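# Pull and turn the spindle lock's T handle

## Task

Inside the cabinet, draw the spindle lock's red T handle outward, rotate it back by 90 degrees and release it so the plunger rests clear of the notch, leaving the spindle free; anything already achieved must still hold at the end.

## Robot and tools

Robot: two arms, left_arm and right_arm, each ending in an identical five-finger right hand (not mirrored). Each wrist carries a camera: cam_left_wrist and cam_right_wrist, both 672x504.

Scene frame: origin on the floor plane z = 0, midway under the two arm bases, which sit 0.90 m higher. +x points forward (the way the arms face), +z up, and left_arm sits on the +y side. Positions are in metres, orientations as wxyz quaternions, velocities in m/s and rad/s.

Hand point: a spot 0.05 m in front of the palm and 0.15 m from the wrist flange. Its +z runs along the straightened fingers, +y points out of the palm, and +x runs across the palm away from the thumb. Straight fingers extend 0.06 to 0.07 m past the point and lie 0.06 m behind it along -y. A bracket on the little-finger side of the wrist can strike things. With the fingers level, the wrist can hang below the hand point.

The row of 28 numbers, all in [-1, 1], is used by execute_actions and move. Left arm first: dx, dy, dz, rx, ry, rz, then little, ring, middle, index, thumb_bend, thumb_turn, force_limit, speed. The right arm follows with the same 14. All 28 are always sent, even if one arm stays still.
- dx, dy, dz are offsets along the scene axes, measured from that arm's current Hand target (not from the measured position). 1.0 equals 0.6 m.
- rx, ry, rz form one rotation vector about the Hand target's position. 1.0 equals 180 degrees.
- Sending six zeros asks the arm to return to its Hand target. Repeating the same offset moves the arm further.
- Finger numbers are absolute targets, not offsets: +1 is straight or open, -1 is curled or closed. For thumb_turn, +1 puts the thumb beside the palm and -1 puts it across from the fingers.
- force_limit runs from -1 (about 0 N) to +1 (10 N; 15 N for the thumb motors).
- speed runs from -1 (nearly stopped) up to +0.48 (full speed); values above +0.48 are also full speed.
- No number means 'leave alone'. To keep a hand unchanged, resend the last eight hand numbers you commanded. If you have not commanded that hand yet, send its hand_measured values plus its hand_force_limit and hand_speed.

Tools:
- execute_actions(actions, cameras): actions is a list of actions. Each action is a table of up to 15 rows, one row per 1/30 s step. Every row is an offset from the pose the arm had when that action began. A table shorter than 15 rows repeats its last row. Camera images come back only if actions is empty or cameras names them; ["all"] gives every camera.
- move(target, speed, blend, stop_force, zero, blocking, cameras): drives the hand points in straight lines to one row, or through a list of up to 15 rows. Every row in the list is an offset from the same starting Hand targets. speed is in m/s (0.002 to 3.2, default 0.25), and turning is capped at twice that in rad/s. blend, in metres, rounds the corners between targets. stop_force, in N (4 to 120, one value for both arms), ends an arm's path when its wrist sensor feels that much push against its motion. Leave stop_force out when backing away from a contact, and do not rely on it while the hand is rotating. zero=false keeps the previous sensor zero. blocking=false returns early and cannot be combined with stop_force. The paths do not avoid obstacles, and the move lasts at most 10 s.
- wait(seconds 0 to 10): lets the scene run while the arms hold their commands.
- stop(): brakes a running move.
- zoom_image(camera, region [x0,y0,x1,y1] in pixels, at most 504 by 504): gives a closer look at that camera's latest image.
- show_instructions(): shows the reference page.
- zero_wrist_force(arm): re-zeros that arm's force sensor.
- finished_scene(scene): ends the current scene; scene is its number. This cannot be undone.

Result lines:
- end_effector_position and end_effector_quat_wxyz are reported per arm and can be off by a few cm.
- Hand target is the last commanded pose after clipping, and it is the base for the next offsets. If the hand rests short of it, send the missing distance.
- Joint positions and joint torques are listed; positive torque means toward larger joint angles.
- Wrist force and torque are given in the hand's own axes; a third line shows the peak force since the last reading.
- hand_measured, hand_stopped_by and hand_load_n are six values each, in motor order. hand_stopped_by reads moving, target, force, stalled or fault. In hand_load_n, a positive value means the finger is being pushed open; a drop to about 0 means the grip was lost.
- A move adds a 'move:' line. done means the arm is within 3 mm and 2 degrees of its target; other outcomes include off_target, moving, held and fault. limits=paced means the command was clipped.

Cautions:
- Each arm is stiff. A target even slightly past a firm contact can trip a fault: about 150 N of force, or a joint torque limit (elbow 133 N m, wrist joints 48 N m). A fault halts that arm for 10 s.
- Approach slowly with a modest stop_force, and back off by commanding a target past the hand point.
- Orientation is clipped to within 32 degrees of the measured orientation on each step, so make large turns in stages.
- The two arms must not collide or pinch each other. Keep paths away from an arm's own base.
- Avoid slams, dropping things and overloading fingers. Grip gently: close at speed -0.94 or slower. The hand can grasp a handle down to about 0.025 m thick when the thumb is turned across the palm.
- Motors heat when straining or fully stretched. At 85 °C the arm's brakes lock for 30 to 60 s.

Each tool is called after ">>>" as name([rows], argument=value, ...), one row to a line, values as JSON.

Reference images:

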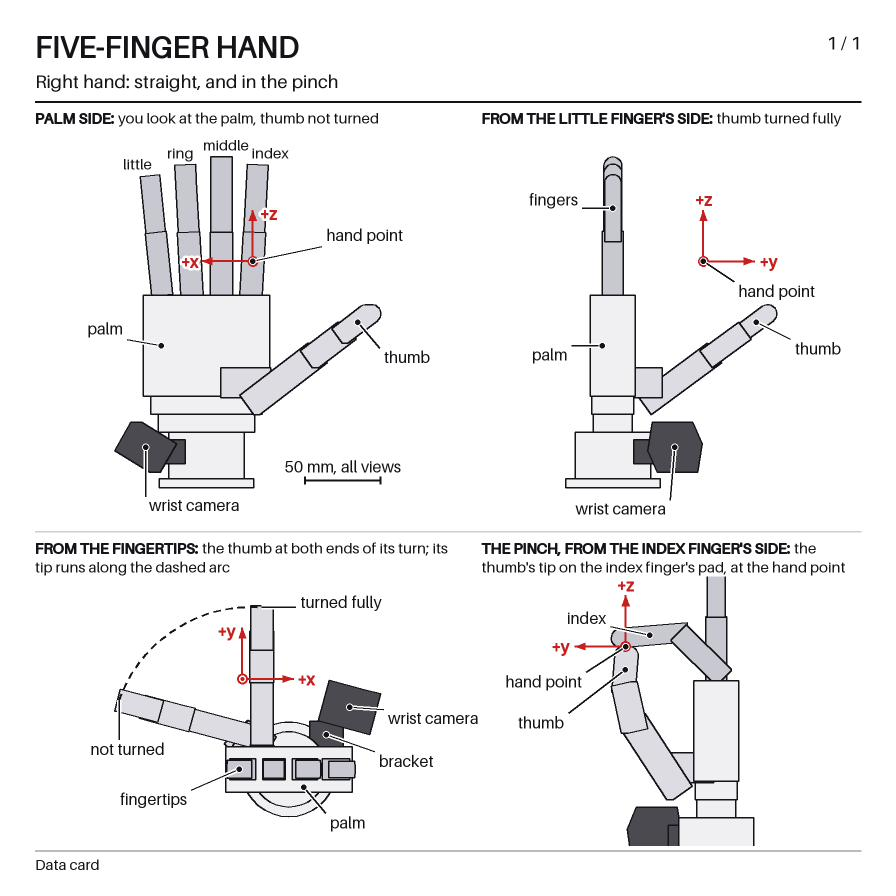

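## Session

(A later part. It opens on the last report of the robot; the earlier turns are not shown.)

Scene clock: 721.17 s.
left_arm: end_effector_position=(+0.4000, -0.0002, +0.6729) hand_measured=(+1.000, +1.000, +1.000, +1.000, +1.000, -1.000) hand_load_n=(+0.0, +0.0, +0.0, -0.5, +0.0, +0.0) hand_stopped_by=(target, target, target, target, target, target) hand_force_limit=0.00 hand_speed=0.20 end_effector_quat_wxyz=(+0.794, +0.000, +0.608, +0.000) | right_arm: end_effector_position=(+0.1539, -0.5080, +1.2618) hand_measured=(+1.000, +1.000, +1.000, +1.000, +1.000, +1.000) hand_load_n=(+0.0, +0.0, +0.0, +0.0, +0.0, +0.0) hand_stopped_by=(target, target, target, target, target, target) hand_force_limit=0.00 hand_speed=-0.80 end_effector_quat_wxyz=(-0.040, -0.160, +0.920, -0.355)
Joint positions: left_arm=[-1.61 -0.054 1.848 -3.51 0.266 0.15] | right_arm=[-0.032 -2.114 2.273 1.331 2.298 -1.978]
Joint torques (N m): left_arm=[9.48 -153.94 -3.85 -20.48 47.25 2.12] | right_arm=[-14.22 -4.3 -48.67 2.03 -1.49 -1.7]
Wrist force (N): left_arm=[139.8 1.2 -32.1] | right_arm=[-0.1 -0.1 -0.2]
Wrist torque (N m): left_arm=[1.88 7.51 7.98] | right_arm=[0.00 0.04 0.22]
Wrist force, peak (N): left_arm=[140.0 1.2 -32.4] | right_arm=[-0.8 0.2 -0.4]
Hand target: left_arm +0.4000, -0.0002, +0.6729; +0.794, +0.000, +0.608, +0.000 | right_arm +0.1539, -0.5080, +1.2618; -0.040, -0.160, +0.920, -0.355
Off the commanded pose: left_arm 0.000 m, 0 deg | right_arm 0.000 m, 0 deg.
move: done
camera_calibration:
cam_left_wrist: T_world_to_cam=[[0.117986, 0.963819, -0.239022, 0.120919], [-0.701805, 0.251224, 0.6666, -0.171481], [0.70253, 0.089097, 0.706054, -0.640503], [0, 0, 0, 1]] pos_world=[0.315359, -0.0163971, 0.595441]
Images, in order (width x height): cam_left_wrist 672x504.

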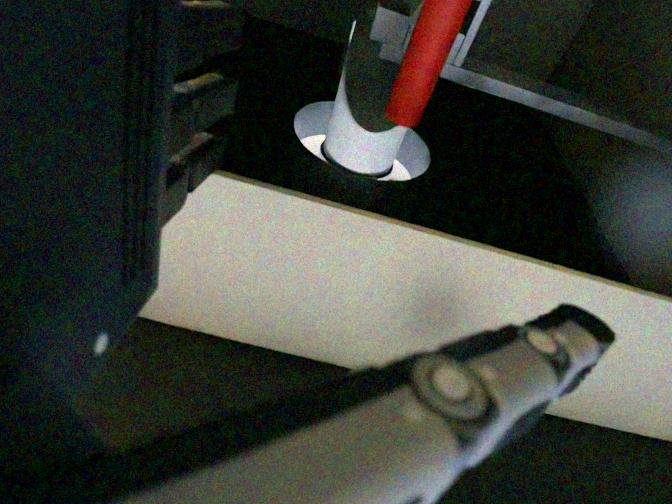

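>>> move(target=[0, 0, -0.05, 0, 0, 0, 1, 1, 1, 1, 1, -1, 0, 0.2, 0, 0, 0, 0, 0, 0, 1, 1, 1, 1, 1, 1, 0, -0.8], speed=0.05, cameras=["cam_left_wrist"])

Scene clock: 737.70 s.
left_arm: end_effector_position=(+0.4000, -0.0002, +0.6430) hand_measured=(+1.000, +1.000, +1.000, +1.000, +1.000, -1.000) hand_load_n=(+0.0, +0.0, +0.0, +0.0, +0.0, -0.5) hand_stopped_by=(target, target, target, target, target, target) hand_force_limit=0.00 hand_speed=0.20 end_effector_quat_wxyz=(+0.794, +0.000, +0.608, +0.000) | right_arm: end_effector_position=(+0.1539, -0.5080, +1.2618) hand_measured=(+1.000, +1.000, +1.000, +1.000, +1.000, +1.000) hand_load_n=(+0.0, +0.0, +0.0, +0.0, +0.0, +0.0) hand_stopped_by=(target, target, target, target, target, target) hand_force_limit=0.00 hand_speed=-0.80 end_effector_quat_wxyz=(-0.040, -0.160, +0.920, -0.355)
Joint positions: left_arm=[-1.611 -0.005 1.8 -3.512 0.266 0.151] | right_arm=[-0.032 -2.114 2.273 1.331 2.298 -1.978]
Joint torques (N m): left_arm=[-14.14 -64.33 -8.79 -5.91 -1.02 2.44] | right_arm=[-13.65 -4.26 -47.51 1.96 -1.61 -1.78]
Wrist force (N): left_arm=[4.4 5.6 0.2] | right_arm=[-0.4 0.4 -0.3]
Wrist torque (N m): left_arm=[0.70 -0.63 -0.03] | right_arm=[0.08 0.10 0.22]
Wrist force, peak (N): left_arm=[140.9 1.4 -32.6] | right_arm=[-0.7 0.4 -0.5]
Hand target: left_arm +0.4000, -0.0002, +0.6429; +0.794, +0.000, +0.608, +0.000 | right_arm +0.1539, -0.5080, +1.2618; -0.040, -0.160, +0.920, -0.355
Off the commanded pose: left_arm 0.000 m, 0 deg | right_arm 0.000 m, 0 deg.
move: done
camera_calibration:
cam_left_wrist: T_world_to_cam=[[0.117782, 0.963827, -0.23909, 0.113985], [-0.701851, 0.251124, 0.666589, -0.151576], [0.702518, 0.0892937, 0.706041, -0.619298], [0, 0, 0, 1]] pos_world=[0.315259, -0.0164979, 0.565542]
Images, in order (width x height): cam_left_wrist 672x504.

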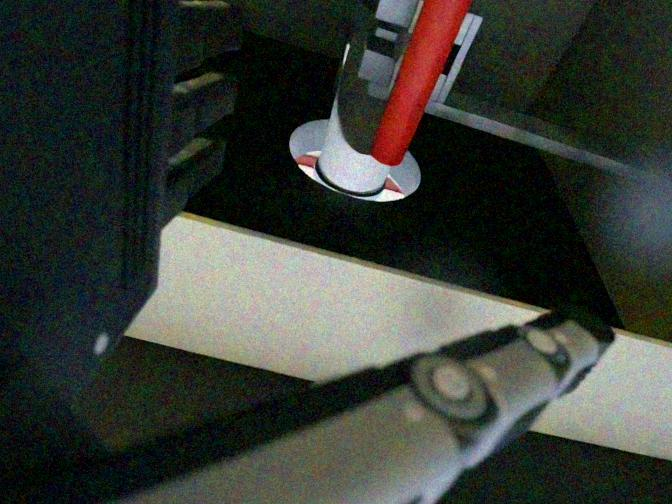

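>>> zero_wrist_force(arm="left_arm")

>>> move([
  [0.067, 0.05, 0.005, 0, 0, 0, 1, 1, 1, 1, 1, -1, 0, 0.2, 0, 0, 0, 0, 0, 0, 1, 1, 1, 1, 1, 1, 0, -0.8],
  [0.15, 0.0637, 0.03, 0, 0, 0, 1, 1, 1, 1, 1, -1, 0, 0.2, 0, 0, 0, 0, 0, 0, 1, 1, 1, 1, 1, 1, 0, -0.8],
], speed=0.06, stop_force=12, cameras=["cam_left_wrist"])

>>> zoom_image(camera="cam_left_wrist", region=[200, 0, 540, 300])

Wrist force sensor zeroed.

Scene clock: 762.87 s.
left_arm: end_effector_position=(+0.4900, +0.0380, +0.6609) hand_measured=(+1.000, +1.000, +1.000, +1.000, +1.000, -1.000) hand_load_n=(+0.0, +0.0, +0.0, +0.0, +0.0, +0.0) hand_stopped_by=(target, target, target, target, target, target) hand_force_limit=0.00 hand_speed=0.20 end_effector_quat_wxyz=(+0.794, +0.000, +0.608, +0.000) | right_arm: end_effector_position=(+0.1539, -0.5080, +1.2618) hand_measured=(+1.000, +1.000, +1.000, +1.000, +1.000, +1.000) hand_load_n=(+0.0, +0.0, +0.0, +0.0, +0.0, +0.0) hand_stopped_by=(target, target, target, target, target, target) hand_force_limit=0.00 hand_speed=-0.80 end_effector_quat_wxyz=(-0.040, -0.160, +0.920, -0.355)
Joint positions: left_arm=[-1.458 -0.14 1.926 -2.96 0.286 -0.411] | right_arm=[-0.032 -2.114 2.273 1.331 2.298 -1.978]
Joint torques (N m): left_arm=[12.64 -94.22 19.27 -1.52 4.99 -2.61] | right_arm=[-14.8 -5.51 -48.66 2.13 -1.24 -1.86]
Wrist force (N, zeroed by zero_wrist_force on left_arm): left_arm=[-0.3 0.4 -0.1] | right_arm=[-0.2 0.6 0.0]
Wrist torque (N m, zeroed by zero_wrist_force on left_arm): left_arm=[0.07 0.06 0.17] | right_arm=[0.10 0.05 0.24]
Wrist force, peak (N, zeroed by zero_wrist_force on left_arm): left_arm=[-0.5 0.6 0.5] | right_arm=[0.1 0.5 -0.6]
Hand target: left_arm +0.4900, +0.0380, +0.6609; +0.794, +0.000, +0.608, +0.000 | right_arm +0.1539, -0.5080, +1.2618; -0.040, -0.160, +0.920, -0.355
Off the commanded pose: left_arm 0.000 m, 0 deg | right_arm 0.000 m, 0 deg.
move: done
camera_calibration:
cam_left_wrist: T_world_to_cam=[[0.117774, 0.96383, -0.239083, 0.0708447], [-0.701853, 0.251114, 0.666592, -0.109935], [0.702518, 0.0892936, 0.706041, -0.698574], [0, 0, 0, 1]] pos_world=[0.405259, 0.021702, 0.583442]
Images, in order (width x height): cam_left_wrist 672x504.

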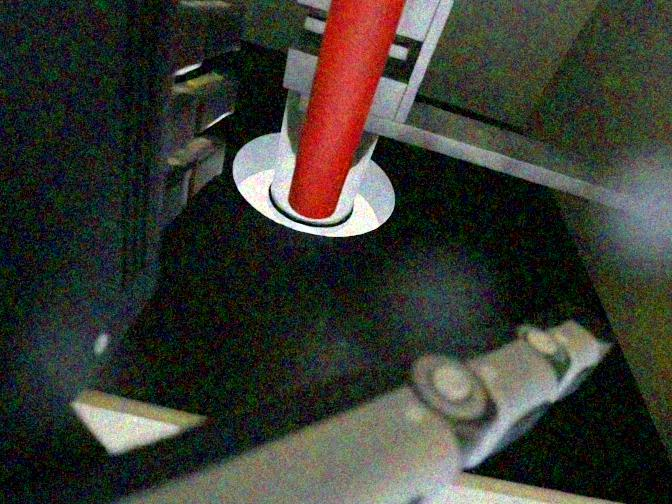

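Scaled by 1.482.

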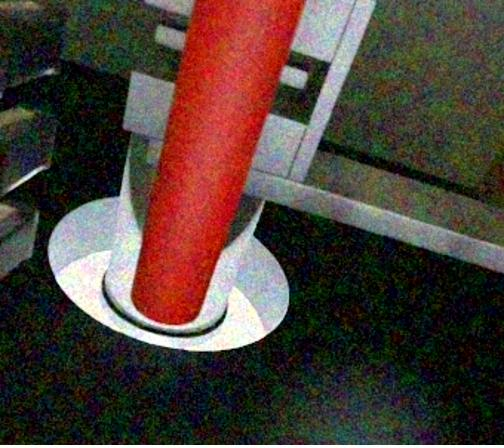

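>>> move(target=[0.105, 0, 0.021, 0, 0, 0, 1, 1, 1, 1, 1, -1, 0, 0.2, 0, 0, 0, 0, 0, 0, 1, 1, 1, 1, 1, 1, 0, -0.8], speed=0.03, stop_force=8, cameras=["cam_left_wrist"])

>>> zoom_image(camera="cam_left_wrist", region=[150, 0, 490, 300])

Scene clock: 781.63 s.
left_arm: end_effector_position=(+0.5530, +0.0380, +0.6735) hand_measured=(+1.000, +1.000, +1.000, +1.000, +1.000, -1.000) hand_load_n=(+0.0, +0.0, +0.0, +0.0, +0.0, +0.0) hand_stopped_by=(target, target, target, target, target, target) hand_force_limit=0.00 hand_speed=0.20 end_effector_quat_wxyz=(+0.794, +0.000, +0.608, +0.000) | right_arm: end_effector_position=(+0.1539, -0.5080, +1.2618) hand_measured=(+1.000, +1.000, +1.000, +1.000, +1.000, +1.000) hand_load_n=(+0.0, +0.0, +0.0, +0.0, -0.5, +0.0) hand_stopped_by=(target, target, target, target, target, target) hand_force_limit=0.00 hand_speed=-0.80 end_effector_quat_wxyz=(-0.040, -0.160, +0.920, -0.355)
Joint positions: left_arm=[-1.356 -0.223 1.913 -2.591 0.338 -0.698] | right_arm=[-0.032 -2.114 2.273 1.331 2.298 -1.978]
Joint torques (N m): left_arm=[13.31 -97.38 -10.63 -1.25 4.54 -2.62] | right_arm=[-13.7 -5.17 -48.59 2.39 -1.45 -1.79]
Wrist force (N, zeroed by zero_wrist_force on left_arm): left_arm=[-1.0 0.3 0.3] | right_arm=[0.0 0.3 -0.2]
Wrist torque (N m, zeroed by zero_wrist_force on left_arm): left_arm=[0.02 0.17 0.14] | right_arm=[0.07 0.03 0.25]
Wrist force, peak (N, zeroed by zero_wrist_force on left_arm): left_arm=[-1.0 0.3 0.3] | right_arm=[-0.8 0.2 -0.2]
Hand target: left_arm +0.5530, +0.0380, +0.6735; +0.794, +0.000, +0.608, +0.000 | right_arm +0.1539, -0.5080, +1.2618; -0.040, -0.160, +0.920, -0.355
Off the commanded pose: left_arm 0.000 m, 0 deg | right_arm 0.000 m, 0 deg.
move: done
camera_calibration:
cam_left_wrist: T_world_to_cam=[[0.117774, 0.96383, -0.239083, 0.0664374], [-0.701853, 0.251114, 0.666592, -0.0741172], [0.702518, 0.0892936, 0.706041, -0.751729], [0, 0, 0, 1]] pos_world=[0.468259, 0.021702, 0.596042]
Images, in order (width x height): cam_left_wrist 672x504.

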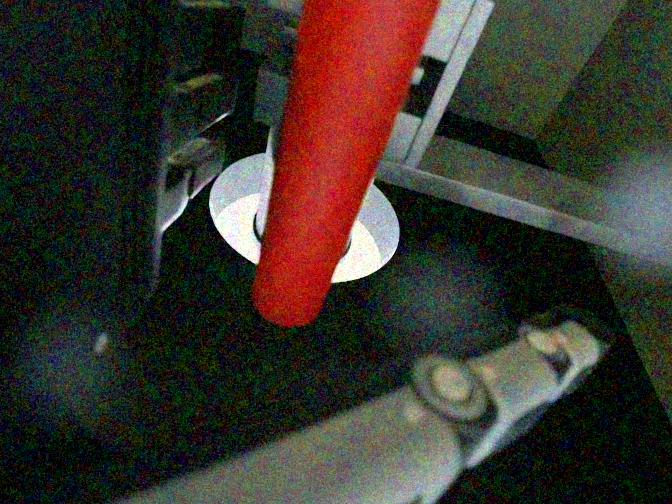

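Scaled by 1.482.

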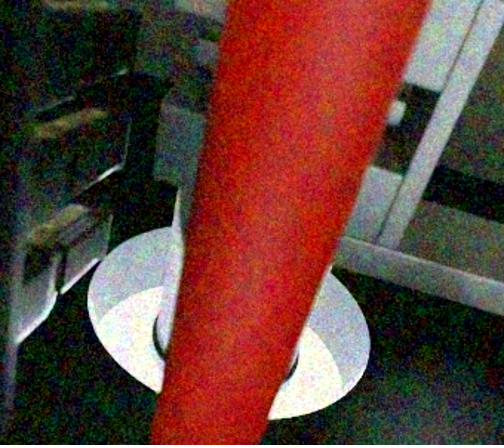

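>>> move(target=[0, 0, 0, 0, 0, 0, -0.7, -0.7, 1, -0.7, 1, -1, -0.4, -0.5, 0, 0, 0, 0, 0, 0, 1, 1, 1, 1, 1, 1, 0, -0.8], cameras=["cam_left_wrist"])

Scene clock: 844.67 s.
left_arm: end_effector_position=(+0.5530, +0.0380, +0.6735) hand_measured=(+0.828, +0.790, +1.000, -0.054, +1.000, -1.000) hand_load_n=(+11.5, +20.0, +0.0, +5.5, +0.0, +0.0) hand_stopped_by=(force, force, target, force, target, target) hand_force_limit=-0.40 hand_speed=-0.50 end_effector_quat_wxyz=(+0.794, +0.000, +0.608, +0.000) | right_arm: end_effector_position=(+0.1539, -0.5080, +1.2618) hand_measured=(+1.000, +1.000, +1.000, +1.000, +1.000, +1.000) hand_load_n=(+0.0, +0.0, +0.0, +0.0, +0.0, +0.0) hand_stopped_by=(target, target, target, target, target, target) hand_force_limit=0.00 hand_speed=-0.80 end_effector_quat_wxyz=(-0.040, -0.160, +0.920, -0.355)
Joint positions: left_arm=[-1.356 -0.223 1.913 -2.591 0.338 -0.698] | right_arm=[-0.032 -2.114 2.273 1.331 2.298 -1.978]
Joint torques (N m): left_arm=[11.38 -73.92 25.81 -2.74 -4.4 0.68] | right_arm=[-14.46 -5.19 -47.74 1.78 -1.47 -1.54]
Wrist force (N, zeroed by zero_wrist_force on left_arm): left_arm=[5.4 -19.8 8.6] | right_arm=[-0.5 0.5 -0.4]
Wrist torque (N m, zeroed by zero_wrist_force on left_arm): left_arm=[0.79 0.35 -0.69] | right_arm=[0.11 0.10 0.22]
Wrist force, peak (N, zeroed by zero_wrist_force on left_arm): left_arm=[5.4 -20.2 9.8] | right_arm=[-0.8 0.1 -0.3]
Hand target: left_arm +0.5530, +0.0380, +0.6735; +0.794, +0.000, +0.608, +0.000 | right_arm +0.1539, -0.5080, +1.2618; -0.040, -0.160, +0.920, -0.355
Off the commanded pose: left_arm 0.000 m, 0 deg | right_arm 0.000 m, 0 deg.
move: done
camera_calibration:
cam_left_wrist: T_world_to_cam=[[0.117772, 0.963798, -0.239215, 0.0665056], [-0.70186, 0.251202, 0.666551, -0.0740208], [0.702511, 0.0893942, 0.706036, -0.751794], [0, 0, 0, 1]] pos_world=[0.468359, 0.0217023, 0.596041]
Images, in order (width x height): cam_left_wrist 672x504.

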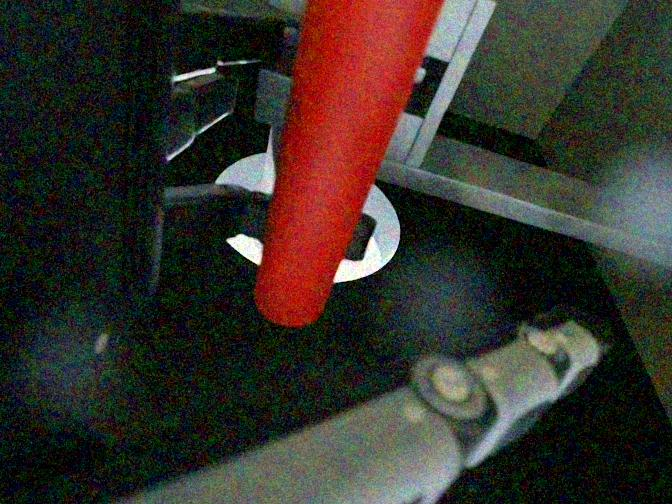

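>>> move(target=[0, 0, 0, 0, 0, 0, 1, 1, 1, 1, 1, -1, -0.4, 0.2, 0, 0, 0, 0, 0, 0, 1, 1, 1, 1, 1, 1, 0, -0.8])

>>> move(target=[-0.038, -0.075, 0, 0, 0, 0, 1, 1, 1, 1, 1, -1, -0.4, 0.2, 0, 0, 0, 0, 0, 0, 1, 1, 1, 1, 1, 1, 0, -0.8], speed=0.06, stop_force=15)

>>> move(target=[0, 0, 0, 0, 0, 0, 0, 0, 1, 0, 1, -1, -0.4, 0.2, 0, 0, 0, 0, 0, 0, 1, 1, 1, 1, 1, 1, 0, -0.8], cameras=["cam_left_wrist"])

Scene clock: 895.00 s.
left_arm: end_effector_position=(+0.5530, +0.0381, +0.6734) hand_measured=(+1.000, +1.000, +1.000, +1.000, +1.000, -1.000) hand_load_n=(+0.0, +0.0, +0.0, +0.0, +0.5, +0.0) hand_stopped_by=(target, target, target, target, target, target) hand_force_limit=-0.40 hand_speed=0.20 end_effector_quat_wxyz=(+0.794, +0.000, +0.608, +0.000) | right_arm: end_effector_position=(+0.1539, -0.5080, +1.2618) hand_measured=(+1.000, +1.000, +1.000, +1.000, +1.000, +1.000) hand_load_n=(+0.0, +0.0, +0.0, +0.0, +0.0, +0.0) hand_stopped_by=(target, target, target, target, target, target) hand_force_limit=0.00 hand_speed=-0.80 end_effector_quat_wxyz=(-0.040, -0.160, +0.920, -0.355)
Joint positions: left_arm=[-1.356 -0.223 1.913 -2.591 0.338 -0.698] | right_arm=[-0.032 -2.114 2.273 1.331 2.298 -1.978]
Joint torques (N m): left_arm=[6.68 -85.52 -11.67 -4.41 4.25 1.68] | right_arm=[-13.94 -2.86 -47.68 1.87 -1.05 -1.64]
Wrist force (N, zeroed by zero_wrist_force on left_arm): left_arm=[-1.5 0.1 0.2] | right_arm=[-0.3 0.1 -0.1]
Wrist torque (N m, zeroed by zero_wrist_force on left_arm): left_arm=[-0.01 0.25 0.10] | right_arm=[0.04 0.06 0.22]
Wrist force, peak (N, zeroed by zero_wrist_force on left_arm): left_arm=[5.5 -20.6 8.8] | right_arm=[-0.5 0.4 -0.6]
Hand target: left_arm +0.5530, +0.0380, +0.6735; +0.794, +0.000, +0.608, +0.000 | right_arm +0.1539, -0.5080, +1.2618; -0.040, -0.160, +0.920, -0.355
Off the commanded pose: left_arm 0.000 m, 0 deg | right_arm 0.000 m, 0 deg.
move: done

Scene clock: 896.87 s.
left_arm: end_effector_position=(+0.5302, -0.0070, +0.6735) hand_measured=(+1.000, +1.000, +1.000, +1.000, +1.000, -1.000) hand_load_n=(+0.0, +0.0, +0.0, +0.0, +0.0, -0.5) hand_stopped_by=(target, target, target, target, target, target) hand_force_limit=-0.40 hand_speed=0.20 end_effector_quat_wxyz=(+0.794, +0.000, +0.608, +0.000) | right_arm: end_effector_position=(+0.1539, -0.5080, +1.2618) hand_measured=(+1.000, +1.000, +1.000, +1.000, +1.000, +1.000) hand_load_n=(+0.0, +0.0, +0.0, +0.0, +0.0, +0.0) hand_stopped_by=(target, target, target, target, target, target) hand_force_limit=0.00 hand_speed=-0.80 end_effector_quat_wxyz=(-0.040, -0.160, +0.920, -0.355)
Joint positions: left_arm=[-1.404 -0.207 1.86 -2.672 0.31 -0.574] | right_arm=[-0.032 -2.114 2.273 1.331 2.298 -1.978]
Joint torques (N m): left_arm=[-14.6 -70.56 -13.04 -5.72 -1.62 2.26] | right_arm=[-13.1 -3 -48.51 2.03 -1.53 -1.65]
Wrist force (N, zeroed by zero_wrist_force on left_arm): left_arm=[-1.3 0.0 0.2] | right_arm=[-0.2 0.1 -0.2]
Wrist torque (N m, zeroed by zero_wrist_force on left_arm): left_arm=[-0.01 0.19 -0.08] | right_arm=[0.04 0.06 0.21]
Wrist force, peak (N, zeroed by zero_wrist_force on left_arm): left_arm=[-1.7 0.7 0.5] | right_arm=[-0.1 0.4 -0.6]
Hand target: left_arm +0.5302, -0.0070, +0.6735; +0.794, +0.000, +0.608, +0.000 | right_arm +0.1539, -0.5080, +1.2618; -0.040, -0.160, +0.920, -0.355
Off the commanded pose: left_arm 0.000 m, 0 deg | right_arm 0.000 m, 0 deg.
move: done

Scene clock: 897.47 s.
left_arm: end_effector_position=(+0.5302, -0.0070, +0.6735) hand_measured=(+0.000, +0.000, +1.000, +0.000, +1.000, -1.000) hand_load_n=(+0.0, +0.0, +0.0, +0.0, +0.0, -0.5) hand_stopped_by=(target, target, target, target, target, target) hand_force_limit=-0.40 hand_speed=0.20 end_effector_quat_wxyz=(+0.794, +0.000, +0.608, +0.000) | right_arm: end_effector_position=(+0.1539, -0.5080, +1.2618) hand_measured=(+1.000, +1.000, +1.000, +1.000, +1.000, +1.000) hand_load_n=(+0.0, +0.0, +0.0, +0.0, +0.0, +0.0) hand_stopped_by=(target, target, target, target, target, target) hand_force_limit=0.00 hand_speed=-0.80 end_effector_quat_wxyz=(-0.040, -0.160, +0.920, -0.355)
Joint positions: left_arm=[-1.404 -0.207 1.86 -2.672 0.31 -0.574] | right_arm=[-0.032 -2.114 2.273 1.331 2.298 -1.978]
Joint torques (N m): left_arm=[-12.4 -71.2 -6.24 -4.63 -1.06 2.33] | right_arm=[-14.56 -3.62 -47.98 2.46 -1.52 -1.61]
Wrist force (N, zeroed by zero_wrist_force on left_arm): left_arm=[-1.4 -0.3 0.1] | right_arm=[0.1 -0.1 -0.2]
Wrist torque (N m, zeroed by zero_wrist_force on left_arm): left_arm=[-0.06 0.21 -0.11] | right_arm=[0.01 0.01 0.23]
Wrist force, peak (N, zeroed by zero_wrist_force on left_arm): left_arm=[-1.7 -0.1 0.1] | right_arm=[-0.3 0.5 -0.2]
Hand target: left_arm +0.5302, -0.0070, +0.6735; +0.794, +0.000, +0.608, +0.000 | right_arm +0.1539, -0.5080, +1.2618; -0.040, -0.160, +0.920, -0.355
Off the commanded pose: left_arm 0.000 m, 0 deg | right_arm 0.000 m, 0 deg.
move: done
camera_calibration:
cam_left_wrist: T_world_to_cam=[[0.117774, 0.96383, -0.239083, 0.112495], [-0.701853, 0.251114, 0.666592, -0.0788193], [0.702518, 0.0892936, 0.706041, -0.731693], [0, 0, 0, 1]] pos_world=[0.445459, -0.023298, 0.596042]
Images, in order (width x height): cam_left_wrist 672x504.

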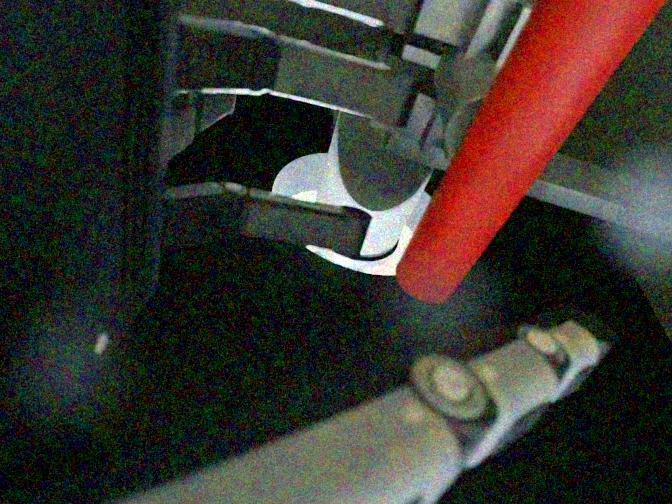

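>>> zoom_image(camera="cam_left_wrist", region=[330, 0, 630, 220])

Scaled by 1.680.

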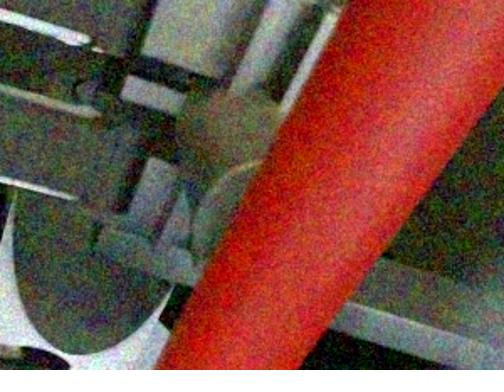

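>>> move(target=[0.0313, 0, -0.0108, 0, 0, 0, -0.3, -0.15, 1, 0, 1, -1, -0.4, 0.2, 0, 0, 0, 0, 0, 0, 1, 1, 1, 1, 1, 1, 0, -0.8], speed=0.05)

>>> move(target=[0, 0.0733, 0, 0, 0, 0, -0.3, -0.15, 1, 0, 1, -1, -0.4, 0.2, 0, 0, 0, 0, 0, 0, 1, 1, 1, 1, 1, 1, 0, -0.8], speed=0.02, stop_force=6, cameras=["cam_left_wrist"])

>>> zoom_image(camera="cam_left_wrist", region=[160, 0, 500, 300])

Scene clock: 983.30 s.
left_arm: end_effector_position=(+0.5490, -0.0070, +0.6670) hand_measured=(-0.300, -0.150, +1.000, +0.000, +1.000, -1.000) hand_load_n=(+0.0, +0.0, +0.0, +0.0, +0.0, -0.5) hand_stopped_by=(target, target, target, target, target, target) hand_force_limit=-0.40 hand_speed=0.20 end_effector_quat_wxyz=(+0.794, +0.000, +0.608, +0.000) | right_arm: end_effector_position=(+0.1539, -0.5080, +1.2618) hand_measured=(+1.000, +1.000, +1.000, +1.000, +1.000, +1.000) hand_load_n=(+0.0, +0.0, +0.0, +0.0, +0.0, -0.5) hand_stopped_by=(target, target, target, target, target, target) hand_force_limit=0.00 hand_speed=-0.80 end_effector_quat_wxyz=(-0.040, -0.160, +0.920, -0.355)
Joint positions: left_arm=[-1.376 -0.21 1.839 -2.578 0.326 -0.648] | right_arm=[-0.032 -2.114 2.273 1.331 2.298 -1.978]
Joint torques (N m): left_arm=[11.2 -100.31 -12.9 -0.45 4.83 -2.51] | right_arm=[-12.11 -3.74 -47.85 2.26 -1.32 -1.63]
Wrist force (N, zeroed by zero_wrist_force on left_arm): left_arm=[-1.6 0.2 -0.2] | right_arm=[-0.1 0.2 0.3]
Wrist torque (N m, zeroed by zero_wrist_force on left_arm): left_arm=[0.03 0.25 0.09] | right_arm=[0.02 0.03 0.23]
Wrist force, peak (N, zeroed by zero_wrist_force on left_arm): left_arm=[-1.7 -0.5 -0.3] | right_arm=[0.1 0.7 -0.5]
Hand target: left_arm +0.5490, -0.0070, +0.6670; +0.794, +0.000, +0.608, +0.000 | right_arm +0.1539, -0.5080, +1.2618; -0.040, -0.160, +0.920, -0.355
Off the commanded pose: left_arm 0.000 m, 0 deg | right_arm 0.000 m, 0 deg.
move: done

Scene clock: 985.20 s.
left_arm: end_effector_position=(+0.5490, +0.0062, +0.6670) hand_measured=(-0.300, -0.150, +1.000, +0.000, +1.000, -1.000) hand_load_n=(+0.0, +0.0, +0.0, +0.0, +0.0, -0.5) hand_stopped_by=(target, target, target, target, target, target) hand_force_limit=-0.40 hand_speed=0.20 end_effector_quat_wxyz=(+0.794, +0.000, +0.608, +0.000) | right_arm: end_effector_position=(+0.1539, -0.5080, +1.2618) hand_measured=(+1.000, +1.000, +1.000, +1.000, +1.000, +1.000) hand_load_n=(+0.0, +0.0, +0.0, +0.0, +0.0, +0.0) hand_stopped_by=(target, target, target, target, target, target) hand_force_limit=0.00 hand_speed=-0.80 end_effector_quat_wxyz=(-0.040, -0.160, +0.920, -0.355)
Joint positions: left_arm=[-1.372 -0.21 1.859 -2.589 0.328 -0.658] | right_arm=[-0.032 -2.114 2.273 1.331 2.298 -1.978]
Joint torques (N m): left_arm=[-11.88 -94.34 -11.04 -1.58 -1.27 2.63] | right_arm=[-14.29 -4.7 -47.73 2.16 -1.28 -1.49]
Wrist force (N, zeroed by zero_wrist_force on left_arm): left_arm=[4.2 -3.8 -1.1] | right_arm=[-0.3 0.0 0.2]
Wrist torque (N m, zeroed by zero_wrist_force on left_arm): left_arm=[-0.01 0.33 -0.20] | right_arm=[-0.01 0.04 0.22]
Wrist force, peak (N, zeroed by zero_wrist_force on left_arm): left_arm=[4.5 -9.9 -1.7] | right_arm=[-0.7 0.5 -0.4]
Hand target: left_arm +0.5490, +0.0062, +0.6670; +0.794, +0.000, +0.608, +0.000 (not the last commanded pose) | right_arm +0.1539, -0.5080, +1.2618; -0.040, -0.160, +0.920, -0.355
Off the commanded pose: left_arm 0.031 m, 0 deg | right_arm 0.000 m, 0 deg.
move: contact (left_arm)
camera_calibration:
cam_left_wrist: T_world_to_cam=[[0.117774, 0.96383, -0.239083, 0.0960043], [-0.701853, 0.251114, 0.666592, -0.0646063], [0.702518, 0.0892936, 0.706041, -0.74149], [0, 0, 0, 1]] pos_world=[0.464259, -0.010098, 0.589542]
Images, in order (width x height): cam_left_wrist 672x504.

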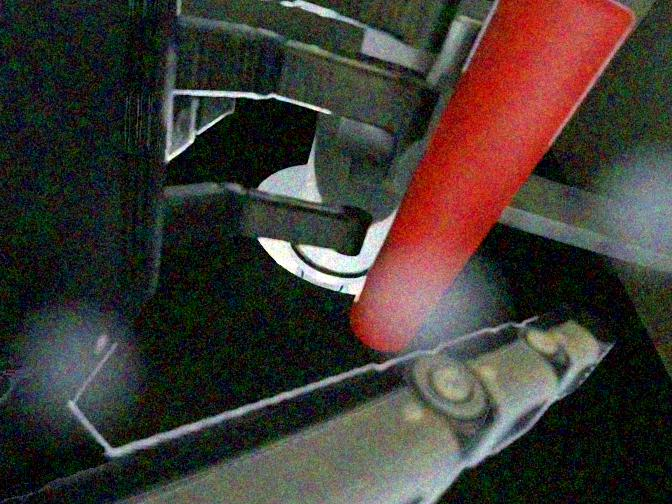

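Scaled by 1.482.

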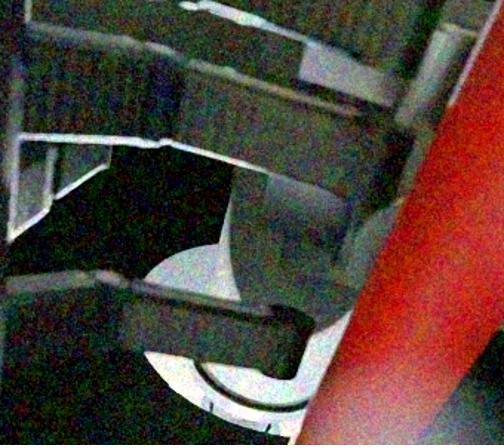

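>>> move(target=[0.0, -0.022, 0.0, 0, 0, 0, -0.3, 1, 1, 0, 1, -1, -0.4, 0.2, 0, 0, 0, 0, 0, 0, 1, 1, 1, 1, 1, 1, 0, -0.8], speed=0.04)

>>> move([
  [0.005, 0.0, 0.0083, 0, 0, 0, -0.3, 1, 1, 0, 1, -1, -0.4, 0.2, 0, 0, 0, 0, 0, 0, 1, 1, 1, 1, 1, 1, 0, -0.8],
  [0.005, 0.0733, 0.0083, 0, 0, 0, -0.3, 1, 1, 0, 1, -1, -0.4, 0.2, 0, 0, 0, 0, 0, 0, 1, 1, 1, 1, 1, 1, 0, -0.8],
], speed=0.02, stop_force=6, cameras=["cam_left_wrist"])

>>> zoom_image(camera="cam_left_wrist", region=[160, 0, 500, 300])

Scene clock: 1018.97 s.
left_arm: end_effector_position=(+0.5490, -0.0069, +0.6670) hand_measured=(-0.300, +1.000, +1.000, +0.000, +1.000, -1.000) hand_load_n=(+0.0, +0.0, +0.0, +0.0, +0.0, +0.0) hand_stopped_by=(target, target, target, target, target, target) hand_force_limit=-0.40 hand_speed=0.20 end_effector_quat_wxyz=(+0.794, +0.000, +0.608, +0.000) | right_arm: end_effector_position=(+0.1539, -0.5080, +1.2618) hand_measured=(+1.000, +1.000, +1.000, +1.000, +1.000, +1.000) hand_load_n=(+0.0, +0.0, +0.0, +0.0, +0.0, +0.0) hand_stopped_by=(target, target, target, target, target, target) hand_force_limit=0.00 hand_speed=-0.80 end_effector_quat_wxyz=(-0.040, -0.160, +0.920, -0.355)
Joint positions: left_arm=[-1.376 -0.21 1.839 -2.578 0.326 -0.648] | right_arm=[-0.032 -2.114 2.273 1.331 2.298 -1.978]
Joint torques (N m): left_arm=[-13.87 -69.03 -13.9 -1.56 -1.98 2.02] | right_arm=[-13.75 -3.46 -46.82 2.29 -1.36 -1.39]
Wrist force (N, zeroed by zero_wrist_force on left_arm): left_arm=[-1.4 -0.3 0.2] | right_arm=[-0.4 0.4 -0.1]
Wrist torque (N m, zeroed by zero_wrist_force on left_arm): left_arm=[-0.07 0.22 -0.11] | right_arm=[0.08 0.08 0.22]
Wrist force, peak (N, zeroed by zero_wrist_force on left_arm): left_arm=[3.8 -4.3 -1.3] | right_arm=[-0.5 0.7 -0.3]
Hand target: left_arm +0.5490, -0.0070, +0.6670; +0.794, +0.000, +0.608, +0.000 | right_arm +0.1539, -0.5080, +1.2618; -0.040, -0.160, +0.920, -0.355
Off the commanded pose: left_arm 0.000 m, 0 deg | right_arm 0.000 m, 0 deg.
move: done

Scene clock: 1022.40 s.
left_arm: end_effector_position=(+0.5520, +0.0369, +0.6720) hand_measured=(-0.300, +1.000, +1.000, +0.000, +1.000, -1.000) hand_load_n=(+0.0, +0.0, +0.0, +0.0, -0.5, +0.0) hand_stopped_by=(target, target, target, target, target, target) hand_force_limit=-0.40 hand_speed=0.20 end_effector_quat_wxyz=(+0.794, +0.000, +0.608, +0.000) | right_arm: end_effector_position=(+0.1539, -0.5080, +1.2618) hand_measured=(+1.000, +1.000, +1.000, +1.000, +1.000, +1.000) hand_load_n=(+0.0, +0.0, +0.0, +0.0, +0.0, +0.0) hand_stopped_by=(target, target, target, target, target, target) hand_force_limit=0.00 hand_speed=-0.80 end_effector_quat_wxyz=(-0.040, -0.160, +0.920, -0.355)
Joint positions: left_arm=[-1.358 -0.22 1.91 -2.596 0.337 -0.693] | right_arm=[-0.032 -2.114 2.273 1.331 2.298 -1.978]
Joint torques (N m): left_arm=[12.39 -68.02 15.03 -5.54 4.86 -2.63] | right_arm=[-12.75 -1.64 -47.73 2.03 -1.19 -1.81]
Wrist force (N, zeroed by zero_wrist_force on left_arm): left_arm=[-1.5 0.0 0.4] | right_arm=[-0.4 0.0 -0.3]
Wrist torque (N m, zeroed by zero_wrist_force on left_arm): left_arm=[-0.04 0.23 0.09] | right_arm=[0.02 0.09 0.21]
Wrist force, peak (N, zeroed by zero_wrist_force on left_arm): left_arm=[-1.9 0.0 0.0] | right_arm=[-0.2 0.5 -0.5]
Hand target: left_arm +0.5520, +0.0369, +0.6720; +0.794, +0.000, +0.608, +0.000 | right_arm +0.1539, -0.5080, +1.2618; -0.040, -0.160, +0.920, -0.355
Off the commanded pose: left_arm 0.000 m, 0 deg | right_arm 0.000 m, 0 deg.
move: done
camera_calibration:
cam_left_wrist: T_world_to_cam=[[0.117774, 0.96383, -0.239083, 0.0671604], [-0.701853, 0.251114, 0.666592, -0.073568], [0.702518, 0.0892936, 0.706041, -0.749878], [0, 0, 0, 1]] pos_world=[0.467259, 0.020702, 0.594542]
Images, in order (width x height): cam_left_wrist 672x504.

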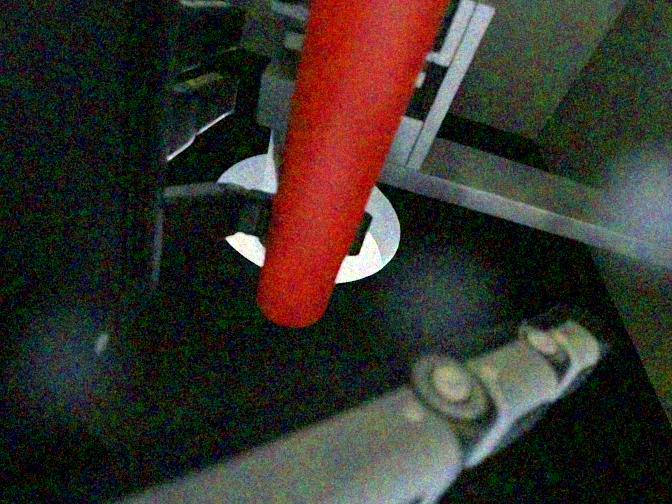

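Scaled by 1.482.

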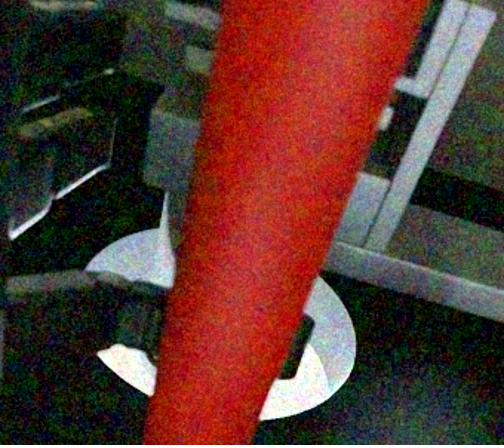

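>>> move(target=[0, 0, 0, 0, 0, 0, -0.8, 1, 1, -0.7, -0.6, -1, -0.4, -0.6, 0, 0, 0, 0, 0, 0, 1, 1, 1, 1, 1, 1, 0, -0.8], cameras=["cam_left_wrist"])

Scene clock: 1030.70 s.
left_arm: end_effector_position=(+0.5520, +0.0370, +0.6720) hand_measured=(-0.440, +1.000, +1.000, -0.032, +0.092, -1.000) hand_load_n=(+10.5, +0.0, +0.0, +3.5, +5.0, +0.0) hand_stopped_by=(force, target, target, force, force, target) hand_force_limit=-0.40 hand_speed=-0.60 end_effector_quat_wxyz=(+0.794, +0.000, +0.608, +0.000) | right_arm: end_effector_position=(+0.1539, -0.5080, +1.2618) hand_measured=(+1.000, +1.000, +1.000, +1.000, +1.000, +1.000) hand_load_n=(+0.0, +0.0, +0.0, +0.0, +0.0, +0.0) hand_stopped_by=(target, target, target, target, target, target) hand_force_limit=0.00 hand_speed=-0.80 end_effector_quat_wxyz=(-0.040, -0.160, +0.920, -0.355)
Joint positions: left_arm=[-1.358 -0.22 1.91 -2.596 0.337 -0.693] | right_arm=[-0.032 -2.114 2.273 1.331 2.298 -1.978]
Joint torques (N m): left_arm=[-22.67 -70.07 14.07 -4.01 2.76 -1.76] | right_arm=[-11.28 -2.74 -47.36 2.26 -1.11 -1.37]
Wrist force (N, zeroed by zero_wrist_force on left_arm): left_arm=[1.5 4.0 14.1] | right_arm=[-0.1 0.1 -0.3]
Wrist torque (N m, zeroed by zero_wrist_force on left_arm): left_arm=[-0.18 -0.36 0.21] | right_arm=[0.05 0.05 0.23]
Wrist force, peak (N, zeroed by zero_wrist_force on left_arm): left_arm=[1.2 1.9 15.6] | right_arm=[-0.8 0.3 0.0]
Hand target: left_arm +0.5520, +0.0369, +0.6720; +0.794, +0.000, +0.608, +0.000 | right_arm +0.1539, -0.5080, +1.2618; -0.040, -0.160, +0.920, -0.355
Off the commanded pose: left_arm 0.000 m, 0 deg | right_arm 0.000 m, 0 deg.
move: done
camera_calibration:
cam_left_wrist: T_world_to_cam=[[0.117774, 0.96383, -0.239083, 0.0671604], [-0.701853, 0.251114, 0.666592, -0.073568], [0.702518, 0.0892936, 0.706041, -0.749878], [0, 0, 0, 1]] pos_world=[0.467259, 0.020702, 0.594542]
Images, in order (width x height): cam_left_wrist 672x504.

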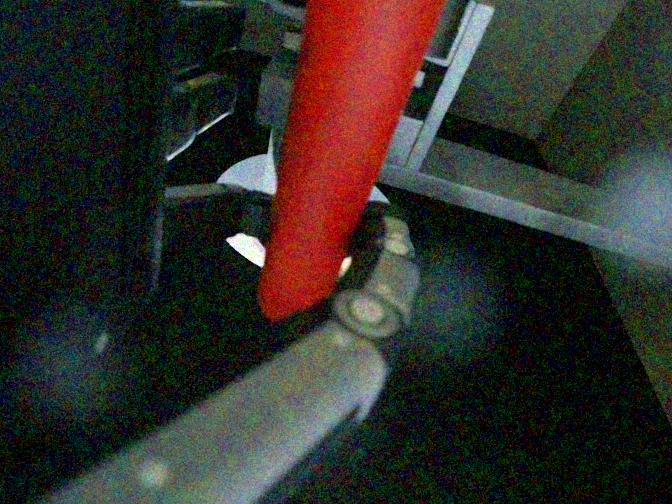

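>>> move(target=[-0.0167, 0, 0, 0, 0, 0, -0.8, 1, 1, -0.7, -0.6, -1, -0.4, -0.6, 0, 0, 0, 0, 0, 0, 1, 1, 1, 1, 1, 1, 0, -0.8], speed=0.02, stop_force=40, cameras=["cam_left_wrist"])

Scene clock: 1039.10 s.
left_arm: end_effector_position=(+0.5420, +0.0369, +0.6720) hand_measured=(-0.440, +1.000, +1.000, -0.032, +0.092, -1.000) hand_load_n=(+15.0, -0.5, +0.0, +7.5, +4.5, +0.0) hand_stopped_by=(force, target, target, force, force, target) hand_force_limit=-0.40 hand_speed=-0.60 end_effector_quat_wxyz=(+0.794, +0.000, +0.608, +0.000) | right_arm: end_effector_position=(+0.1539, -0.5080, +1.2618) hand_measured=(+1.000, +1.000, +1.000, +1.000, +1.000, +1.000) hand_load_n=(+0.0, +0.0, +0.0, +0.0, +0.0, +0.0) hand_stopped_by=(target, target, target, target, target, target) hand_force_limit=0.00 hand_speed=-0.80 end_effector_quat_wxyz=(-0.040, -0.160, +0.920, -0.355)
Joint positions: left_arm=[-1.374 -0.212 1.917 -2.648 0.327 -0.655] | right_arm=[-0.032 -2.114 2.273 1.331 2.298 -1.978]
Joint torques (N m): left_arm=[-30.93 -67.24 16.01 -5.48 -0.25 2.52] | right_arm=[-11.64 -5.28 -47.6 2.48 -0.97 -1.52]
Wrist force (N, zeroed by zero_wrist_force on left_arm): left_arm=[5.1 5.0 24.0] | right_arm=[-0.6 -0.2 -0.1]
Wrist torque (N m, zeroed by zero_wrist_force on left_arm): left_arm=[-0.23 -0.56 0.08] | right_arm=[-0.02 0.11 0.20]
Wrist force, peak (N, zeroed by zero_wrist_force on left_arm): left_arm=[5.3 4.6 24.2] | right_arm=[-0.7 0.4 -0.5]
Hand target: left_arm +0.5420, +0.0369, +0.6720; +0.794, +0.000, +0.608, +0.000 | right_arm +0.1539, -0.5080, +1.2618; -0.040, -0.160, +0.920, -0.355
Off the commanded pose: left_arm 0.000 m, 0 deg | right_arm 0.000 m, 0 deg.
move: done
camera_calibration:
cam_left_wrist: T_world_to_cam=[[0.117774, 0.96383, -0.239083, 0.0683381], [-0.701853, 0.251114, 0.666592, -0.0805865], [0.702518, 0.0892936, 0.706041, -0.742853], [0, 0, 0, 1]] pos_world=[0.457259, 0.020702, 0.594542]
Images, in order (width x height): cam_left_wrist 672x504.

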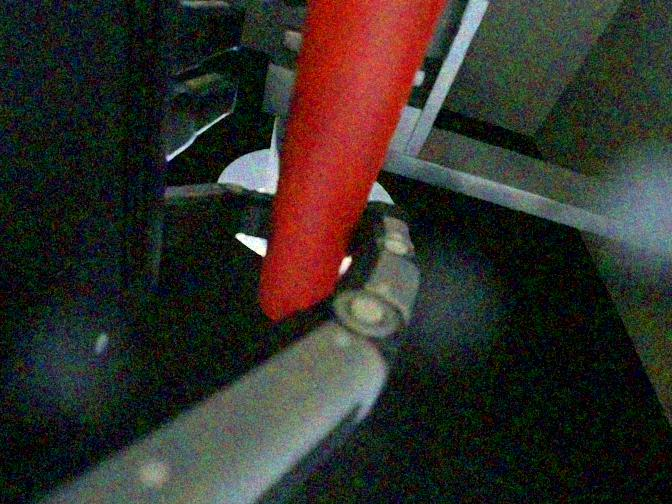

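>>> move(target=[-0.0333, 0, 0, 0, 0, 0, -0.8, 1, 1, -0.7, -0.6, -1, -0.4, -0.6, 0, 0, 0, 0, 0, 0, 1, 1, 1, 1, 1, 1, 0, -0.8], speed=0.01, stop_force=12, cameras=["cam_left_wrist"])

Scene clock: 1051.90 s.
left_arm: end_effector_position=(+0.5220, +0.0369, +0.6720) hand_measured=(-0.440, +1.000, +1.000, -0.032, +0.092, -1.000) hand_load_n=(+19.0, +0.0, +0.0, +11.0, +4.0, +0.0) hand_stopped_by=(force, target, target, force, force, target) hand_force_limit=-0.40 hand_speed=-0.60 end_effector_quat_wxyz=(+0.794, +0.000, +0.608, +0.000) | right_arm: end_effector_position=(+0.1539, -0.5080, +1.2618) hand_measured=(+1.000, +1.000, +1.000, +1.000, +1.000, +1.000) hand_load_n=(+0.0, +0.0, -0.5, +0.0, +0.0, +0.0) hand_stopped_by=(target, target, target, target, target, target) hand_force_limit=0.00 hand_speed=-0.80 end_effector_quat_wxyz=(-0.040, -0.160, +0.920, -0.355)
Joint positions: left_arm=[-1.406 -0.194 1.929 -2.758 0.31 -0.57] | right_arm=[-0.032 -2.114 2.273 1.331 2.298 -1.978]
Joint torques (N m): left_arm=[-35.96 -68.55 16.82 -5.82 0.18 2.84] | right_arm=[-13.2 -4.04 -45.77 2.13 -0.77 -1.71]
Wrist force (N, zeroed by zero_wrist_force on left_arm): left_arm=[8.9 4.9 32.4] | right_arm=[0.0 0.3 -0.2]
Wrist torque (N m, zeroed by zero_wrist_force on left_arm): left_arm=[-0.38 -0.78 0.13] | right_arm=[0.07 0.02 0.24]
Wrist force, peak (N, zeroed by zero_wrist_force on left_arm): left_arm=[8.9 5.0 32.6] | right_arm=[-0.7 0.4 -0.3]
Hand target: left_arm +0.5220, +0.0369, +0.6720; +0.794, +0.000, +0.608, +0.000 | right_arm +0.1539, -0.5080, +1.2618; -0.040, -0.160, +0.920, -0.355
Off the commanded pose: left_arm 0.000 m, 0 deg | right_arm 0.000 m, 0 deg.
move: done
camera_calibration:
cam_left_wrist: T_world_to_cam=[[0.117774, 0.96383, -0.239083, 0.0706936], [-0.701853, 0.251114, 0.666592, -0.0946236], [0.702518, 0.0892936, 0.706041, -0.728802], [0, 0, 0, 1]] pos_world=[0.437259, 0.020702, 0.594542]
Images, in order (width x height): cam_left_wrist 672x504.

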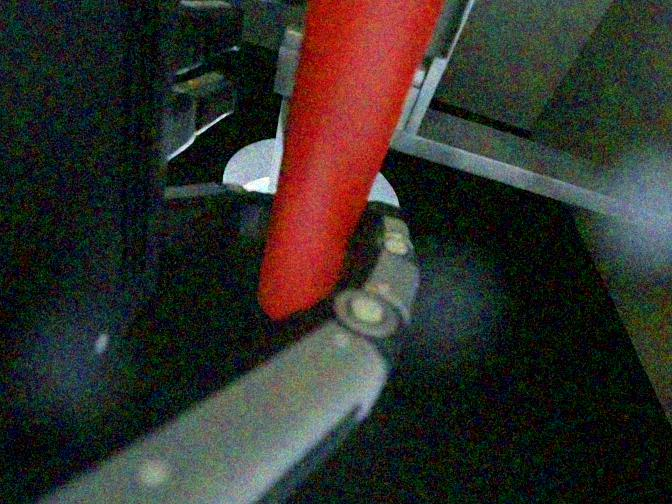

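>>> move(target=[-0.0167, 0, 0, 0, 0, 0, -0.8, 1, 1, -0.7, -0.6, -1, -0.4, -0.6, 0, 0, 0, 0, 0, 0, 1, 1, 1, 1, 1, 1, 0, -0.8], speed=0.01, stop_force=9, cameras=["cam_left_wrist"])

Scene clock: 1059.47 s.
left_arm: end_effector_position=(+0.5120, +0.0370, +0.6720) hand_measured=(-0.440, +1.000, +1.000, -0.032, +0.092, -1.000) hand_load_n=(+21.0, +0.0, -0.5, +13.0, +3.5, +0.0) hand_stopped_by=(force, target, target, force, force, target) hand_force_limit=-0.40 hand_speed=-0.60 end_effector_quat_wxyz=(+0.794, +0.000, +0.608, +0.000) | right_arm: end_effector_position=(+0.1539, -0.5080, +1.2618) hand_measured=(+1.000, +1.000, +1.000, +1.000, +1.000, +1.000) hand_load_n=(+0.0, +0.0, +0.0, +0.0, +0.0, -0.5) hand_stopped_by=(target, target, target, target, target, target) hand_force_limit=0.00 hand_speed=-0.80 end_effector_quat_wxyz=(-0.040, -0.160, +0.920, -0.355)
Joint positions: left_arm=[-1.422 -0.184 1.934 -2.817 0.301 -0.523] | right_arm=[-0.032 -2.114 2.273 1.331 2.298 -1.978]
Joint torques (N m): left_arm=[-37.79 -67.12 15.97 -6.14 0.65 2.77] | right_arm=[-13.21 -3.18 -47.57 2.06 -0.76 -1.7]
Wrist force (N, zeroed by zero_wrist_force on left_arm): left_arm=[10.4 5.3 36.5] | right_arm=[0.0 0.2 -0.5]
Wrist torque (N m, zeroed by zero_wrist_force on left_arm): left_arm=[-0.40 -0.81 0.14] | right_arm=[0.05 0.04 0.24]
Wrist force, peak (N, zeroed by zero_wrist_force on left_arm): left_arm=[10.6 5.4 36.6] | right_arm=[-0.7 -0.1 -0.5]
Hand target: left_arm +0.5120, +0.0369, +0.6720; +0.794, +0.000, +0.608, +0.000 | right_arm +0.1539, -0.5080, +1.2618; -0.040, -0.160, +0.920, -0.355
Off the commanded pose: left_arm 0.000 m, 0 deg | right_arm 0.000 m, 0 deg.
move: done
camera_calibration:
cam_left_wrist: T_world_to_cam=[[0.117774, 0.96383, -0.239083, 0.0718713], [-0.701853, 0.251114, 0.666592, -0.101642], [0.702518, 0.0892936, 0.706041, -0.721777], [0, 0, 0, 1]] pos_world=[0.427259, 0.020702, 0.594542]
Images, in order (width x height): cam_left_wrist 672x504.

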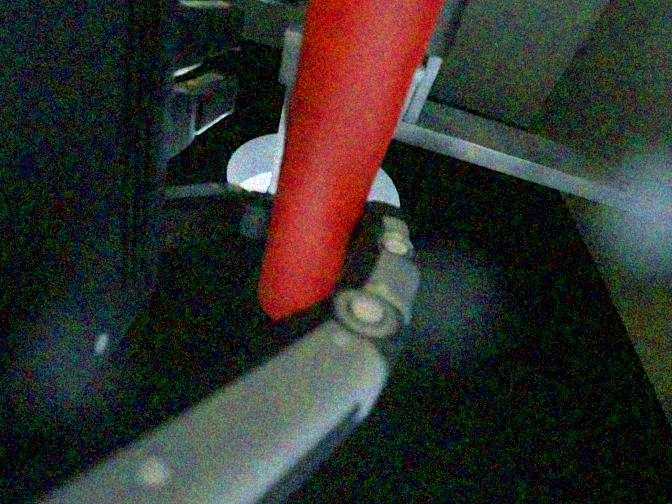

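>>> move(target=[-0.02, 0, 0, 0, 0, 0, -0.8, 1, 1, -0.7, -0.6, -1, -0.4, -0.6, 0, 0, 0, 0, 0, 0, 1, 1, 1, 1, 1, 1, 0, -0.8], speed=0.01, stop_force=9)

Scene clock: 1073.33 s.
left_arm: end_effector_position=(+0.5022, +0.0370, +0.6720) hand_measured=(-0.438, +1.000, +1.000, -0.032, +0.092, -1.000) hand_load_n=(+23.5, +0.0, +0.0, +18.0, +3.0, +0.0) hand_stopped_by=(force, target, target, force, force, target) hand_force_limit=-0.40 hand_speed=-0.60 end_effector_quat_wxyz=(+0.794, +0.000, +0.608, +0.000) | right_arm: end_effector_position=(+0.1539, -0.5080, +1.2618) hand_measured=(+1.000, +1.000, +1.000, +1.000, +1.000, +1.000) hand_load_n=(+0.0, +0.0, +0.0, +0.0, +0.0, +0.0) hand_stopped_by=(target, target, target, target, target, target) hand_force_limit=0.00 hand_speed=-0.80 end_effector_quat_wxyz=(-0.040, -0.160, +0.920, -0.355)
Joint positions: left_arm=[-1.438 -0.174 1.937 -2.877 0.294 -0.475] | right_arm=[-0.032 -2.114 2.273 1.331 2.298 -1.978]
Joint torques (N m): left_arm=[-14.06 -94.95 -7.95 -1.55 7.36 -2.08] | right_arm=[-12.94 -3.51 -46.63 2.38 -0.82 -1.7]
Wrist force (N, zeroed by zero_wrist_force on left_arm): left_arm=[10.2 5.4 42.0] | right_arm=[0.0 -0.1 -0.3]
Wrist torque (N m, zeroed by zero_wrist_force on left_arm): left_arm=[-0.48 -0.99 0.44] | right_arm=[0.01 0.03 0.23]
Wrist force, peak (N, zeroed by zero_wrist_force on left_arm): left_arm=[13.9 5.9 50.0] | right_arm=[-0.5 0.7 -0.4]
Hand target: left_arm +0.5022, +0.0369, +0.6720; +0.794, +0.000, +0.608, +0.000 (not the last commanded pose) | right_arm +0.1539, -0.5080, +1.2618; -0.040, -0.160, +0.920, -0.355
Off the commanded pose: left_arm 0.002 m, 0 deg | right_arm 0.000 m, 0 deg.
move: contact (left_arm)

>>> move([
  [0.003, -0.0112, 0.0048, 0.0833, 0, 0, -0.8, 1, 1, -0.7, -0.6, -1, -0.4, -0.6, 0, 0, 0, 0, 0, 0, 1, 1, 1, 1, 1, 1, 0, -0.8],
  [0.003, -0.0232, 0.0066, 0.1667, 0, 0, -0.8, 1, 1, -0.7, -0.6, -1, -0.4, -0.6, 0, 0, 0, 0, 0, 0, 1, 1, 1, 1, 1, 1, 0, -0.8],
], speed=0.08, blend=[0.002, 0], cameras=["cam_left_wrist"])

Scene clock: 1101.17 s.
left_arm: end_effector_position=(+0.5040, +0.0229, +0.6760) hand_measured=(-0.440, +1.000, +1.000, -0.032, +0.186, -1.000) hand_load_n=(+24.5, +0.0, +0.0, +0.0, +47.0, -18.0) hand_stopped_by=(force, target, target, force, force, target) hand_force_limit=-0.40 hand_speed=-0.60 end_effector_quat_wxyz=(+0.767, +0.205, +0.588, +0.157) | right_arm: end_effector_position=(+0.1539, -0.5080, +1.2618) hand_measured=(+1.000, +1.000, +1.000, +1.000, +1.000, +1.000) hand_load_n=(+0.0, +0.0, +0.0, +0.0, +0.0, +0.0) hand_stopped_by=(target, target, target, target, target, target) hand_force_limit=0.00 hand_speed=-0.80 end_effector_quat_wxyz=(-0.040, -0.160, +0.920, -0.355)
Joint positions: left_arm=[-1.425 -0.216 1.988 -2.468 0.359 -0.369] | right_arm=[-0.032 -2.114 2.273 1.331 2.298 -1.978]
Joint torques (N m): left_arm=[41.72 -52.09 87.85 4.84 -10.93 7.36] | right_arm=[-13.27 -2.95 -46.34 2.59 -0.98 -1.62]
Wrist force (N, zeroed by zero_wrist_force on left_arm): left_arm=[-20.8 -96.1 46.8] | right_arm=[0.0 0.4 0.0]
Wrist torque (N m, zeroed by zero_wrist_force on left_arm): left_arm=[-5.10 -4.00 -9.62] | right_arm=[0.06 0.03 0.25]
Wrist force, peak (N, zeroed by zero_wrist_force on left_arm): left_arm=[-20.8 -96.1 46.8] | right_arm=[-0.6 0.5 -0.4]
Hand target: left_arm +0.5040, +0.0230, +0.6759; +0.767, +0.206, +0.588, +0.157 | right_arm +0.1539, -0.5080, +1.2618; -0.040, -0.160, +0.920, -0.355
Off the commanded pose: left_arm 0.000 m, 0 deg | right_arm 0.000 m, 0 deg.
move: done
camera_calibration:
cam_left_wrist: T_world_to_cam=[[0.117946, 0.954279, 0.274663, -0.259788], [-0.701832, -0.115568, 0.702905, -0.122535], [0.70251, -0.275672, 0.656113, -0.675602], [0, 0, 0, 1]] pos_world=[0.419259, 0.0475053, 0.600756]
Images, in order (width x height): cam_left_wrist 672x504.

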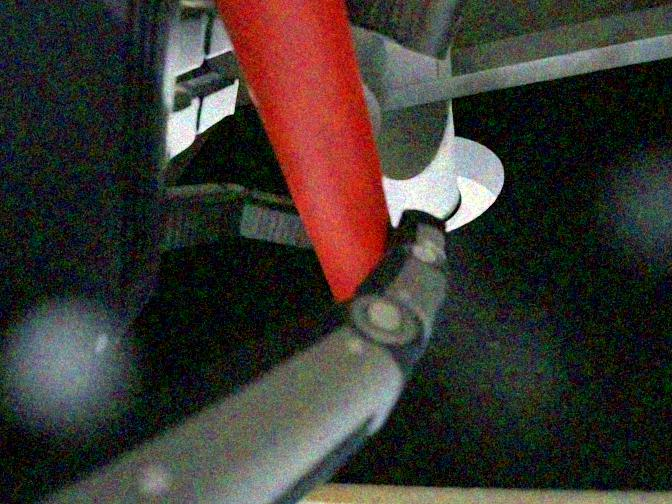

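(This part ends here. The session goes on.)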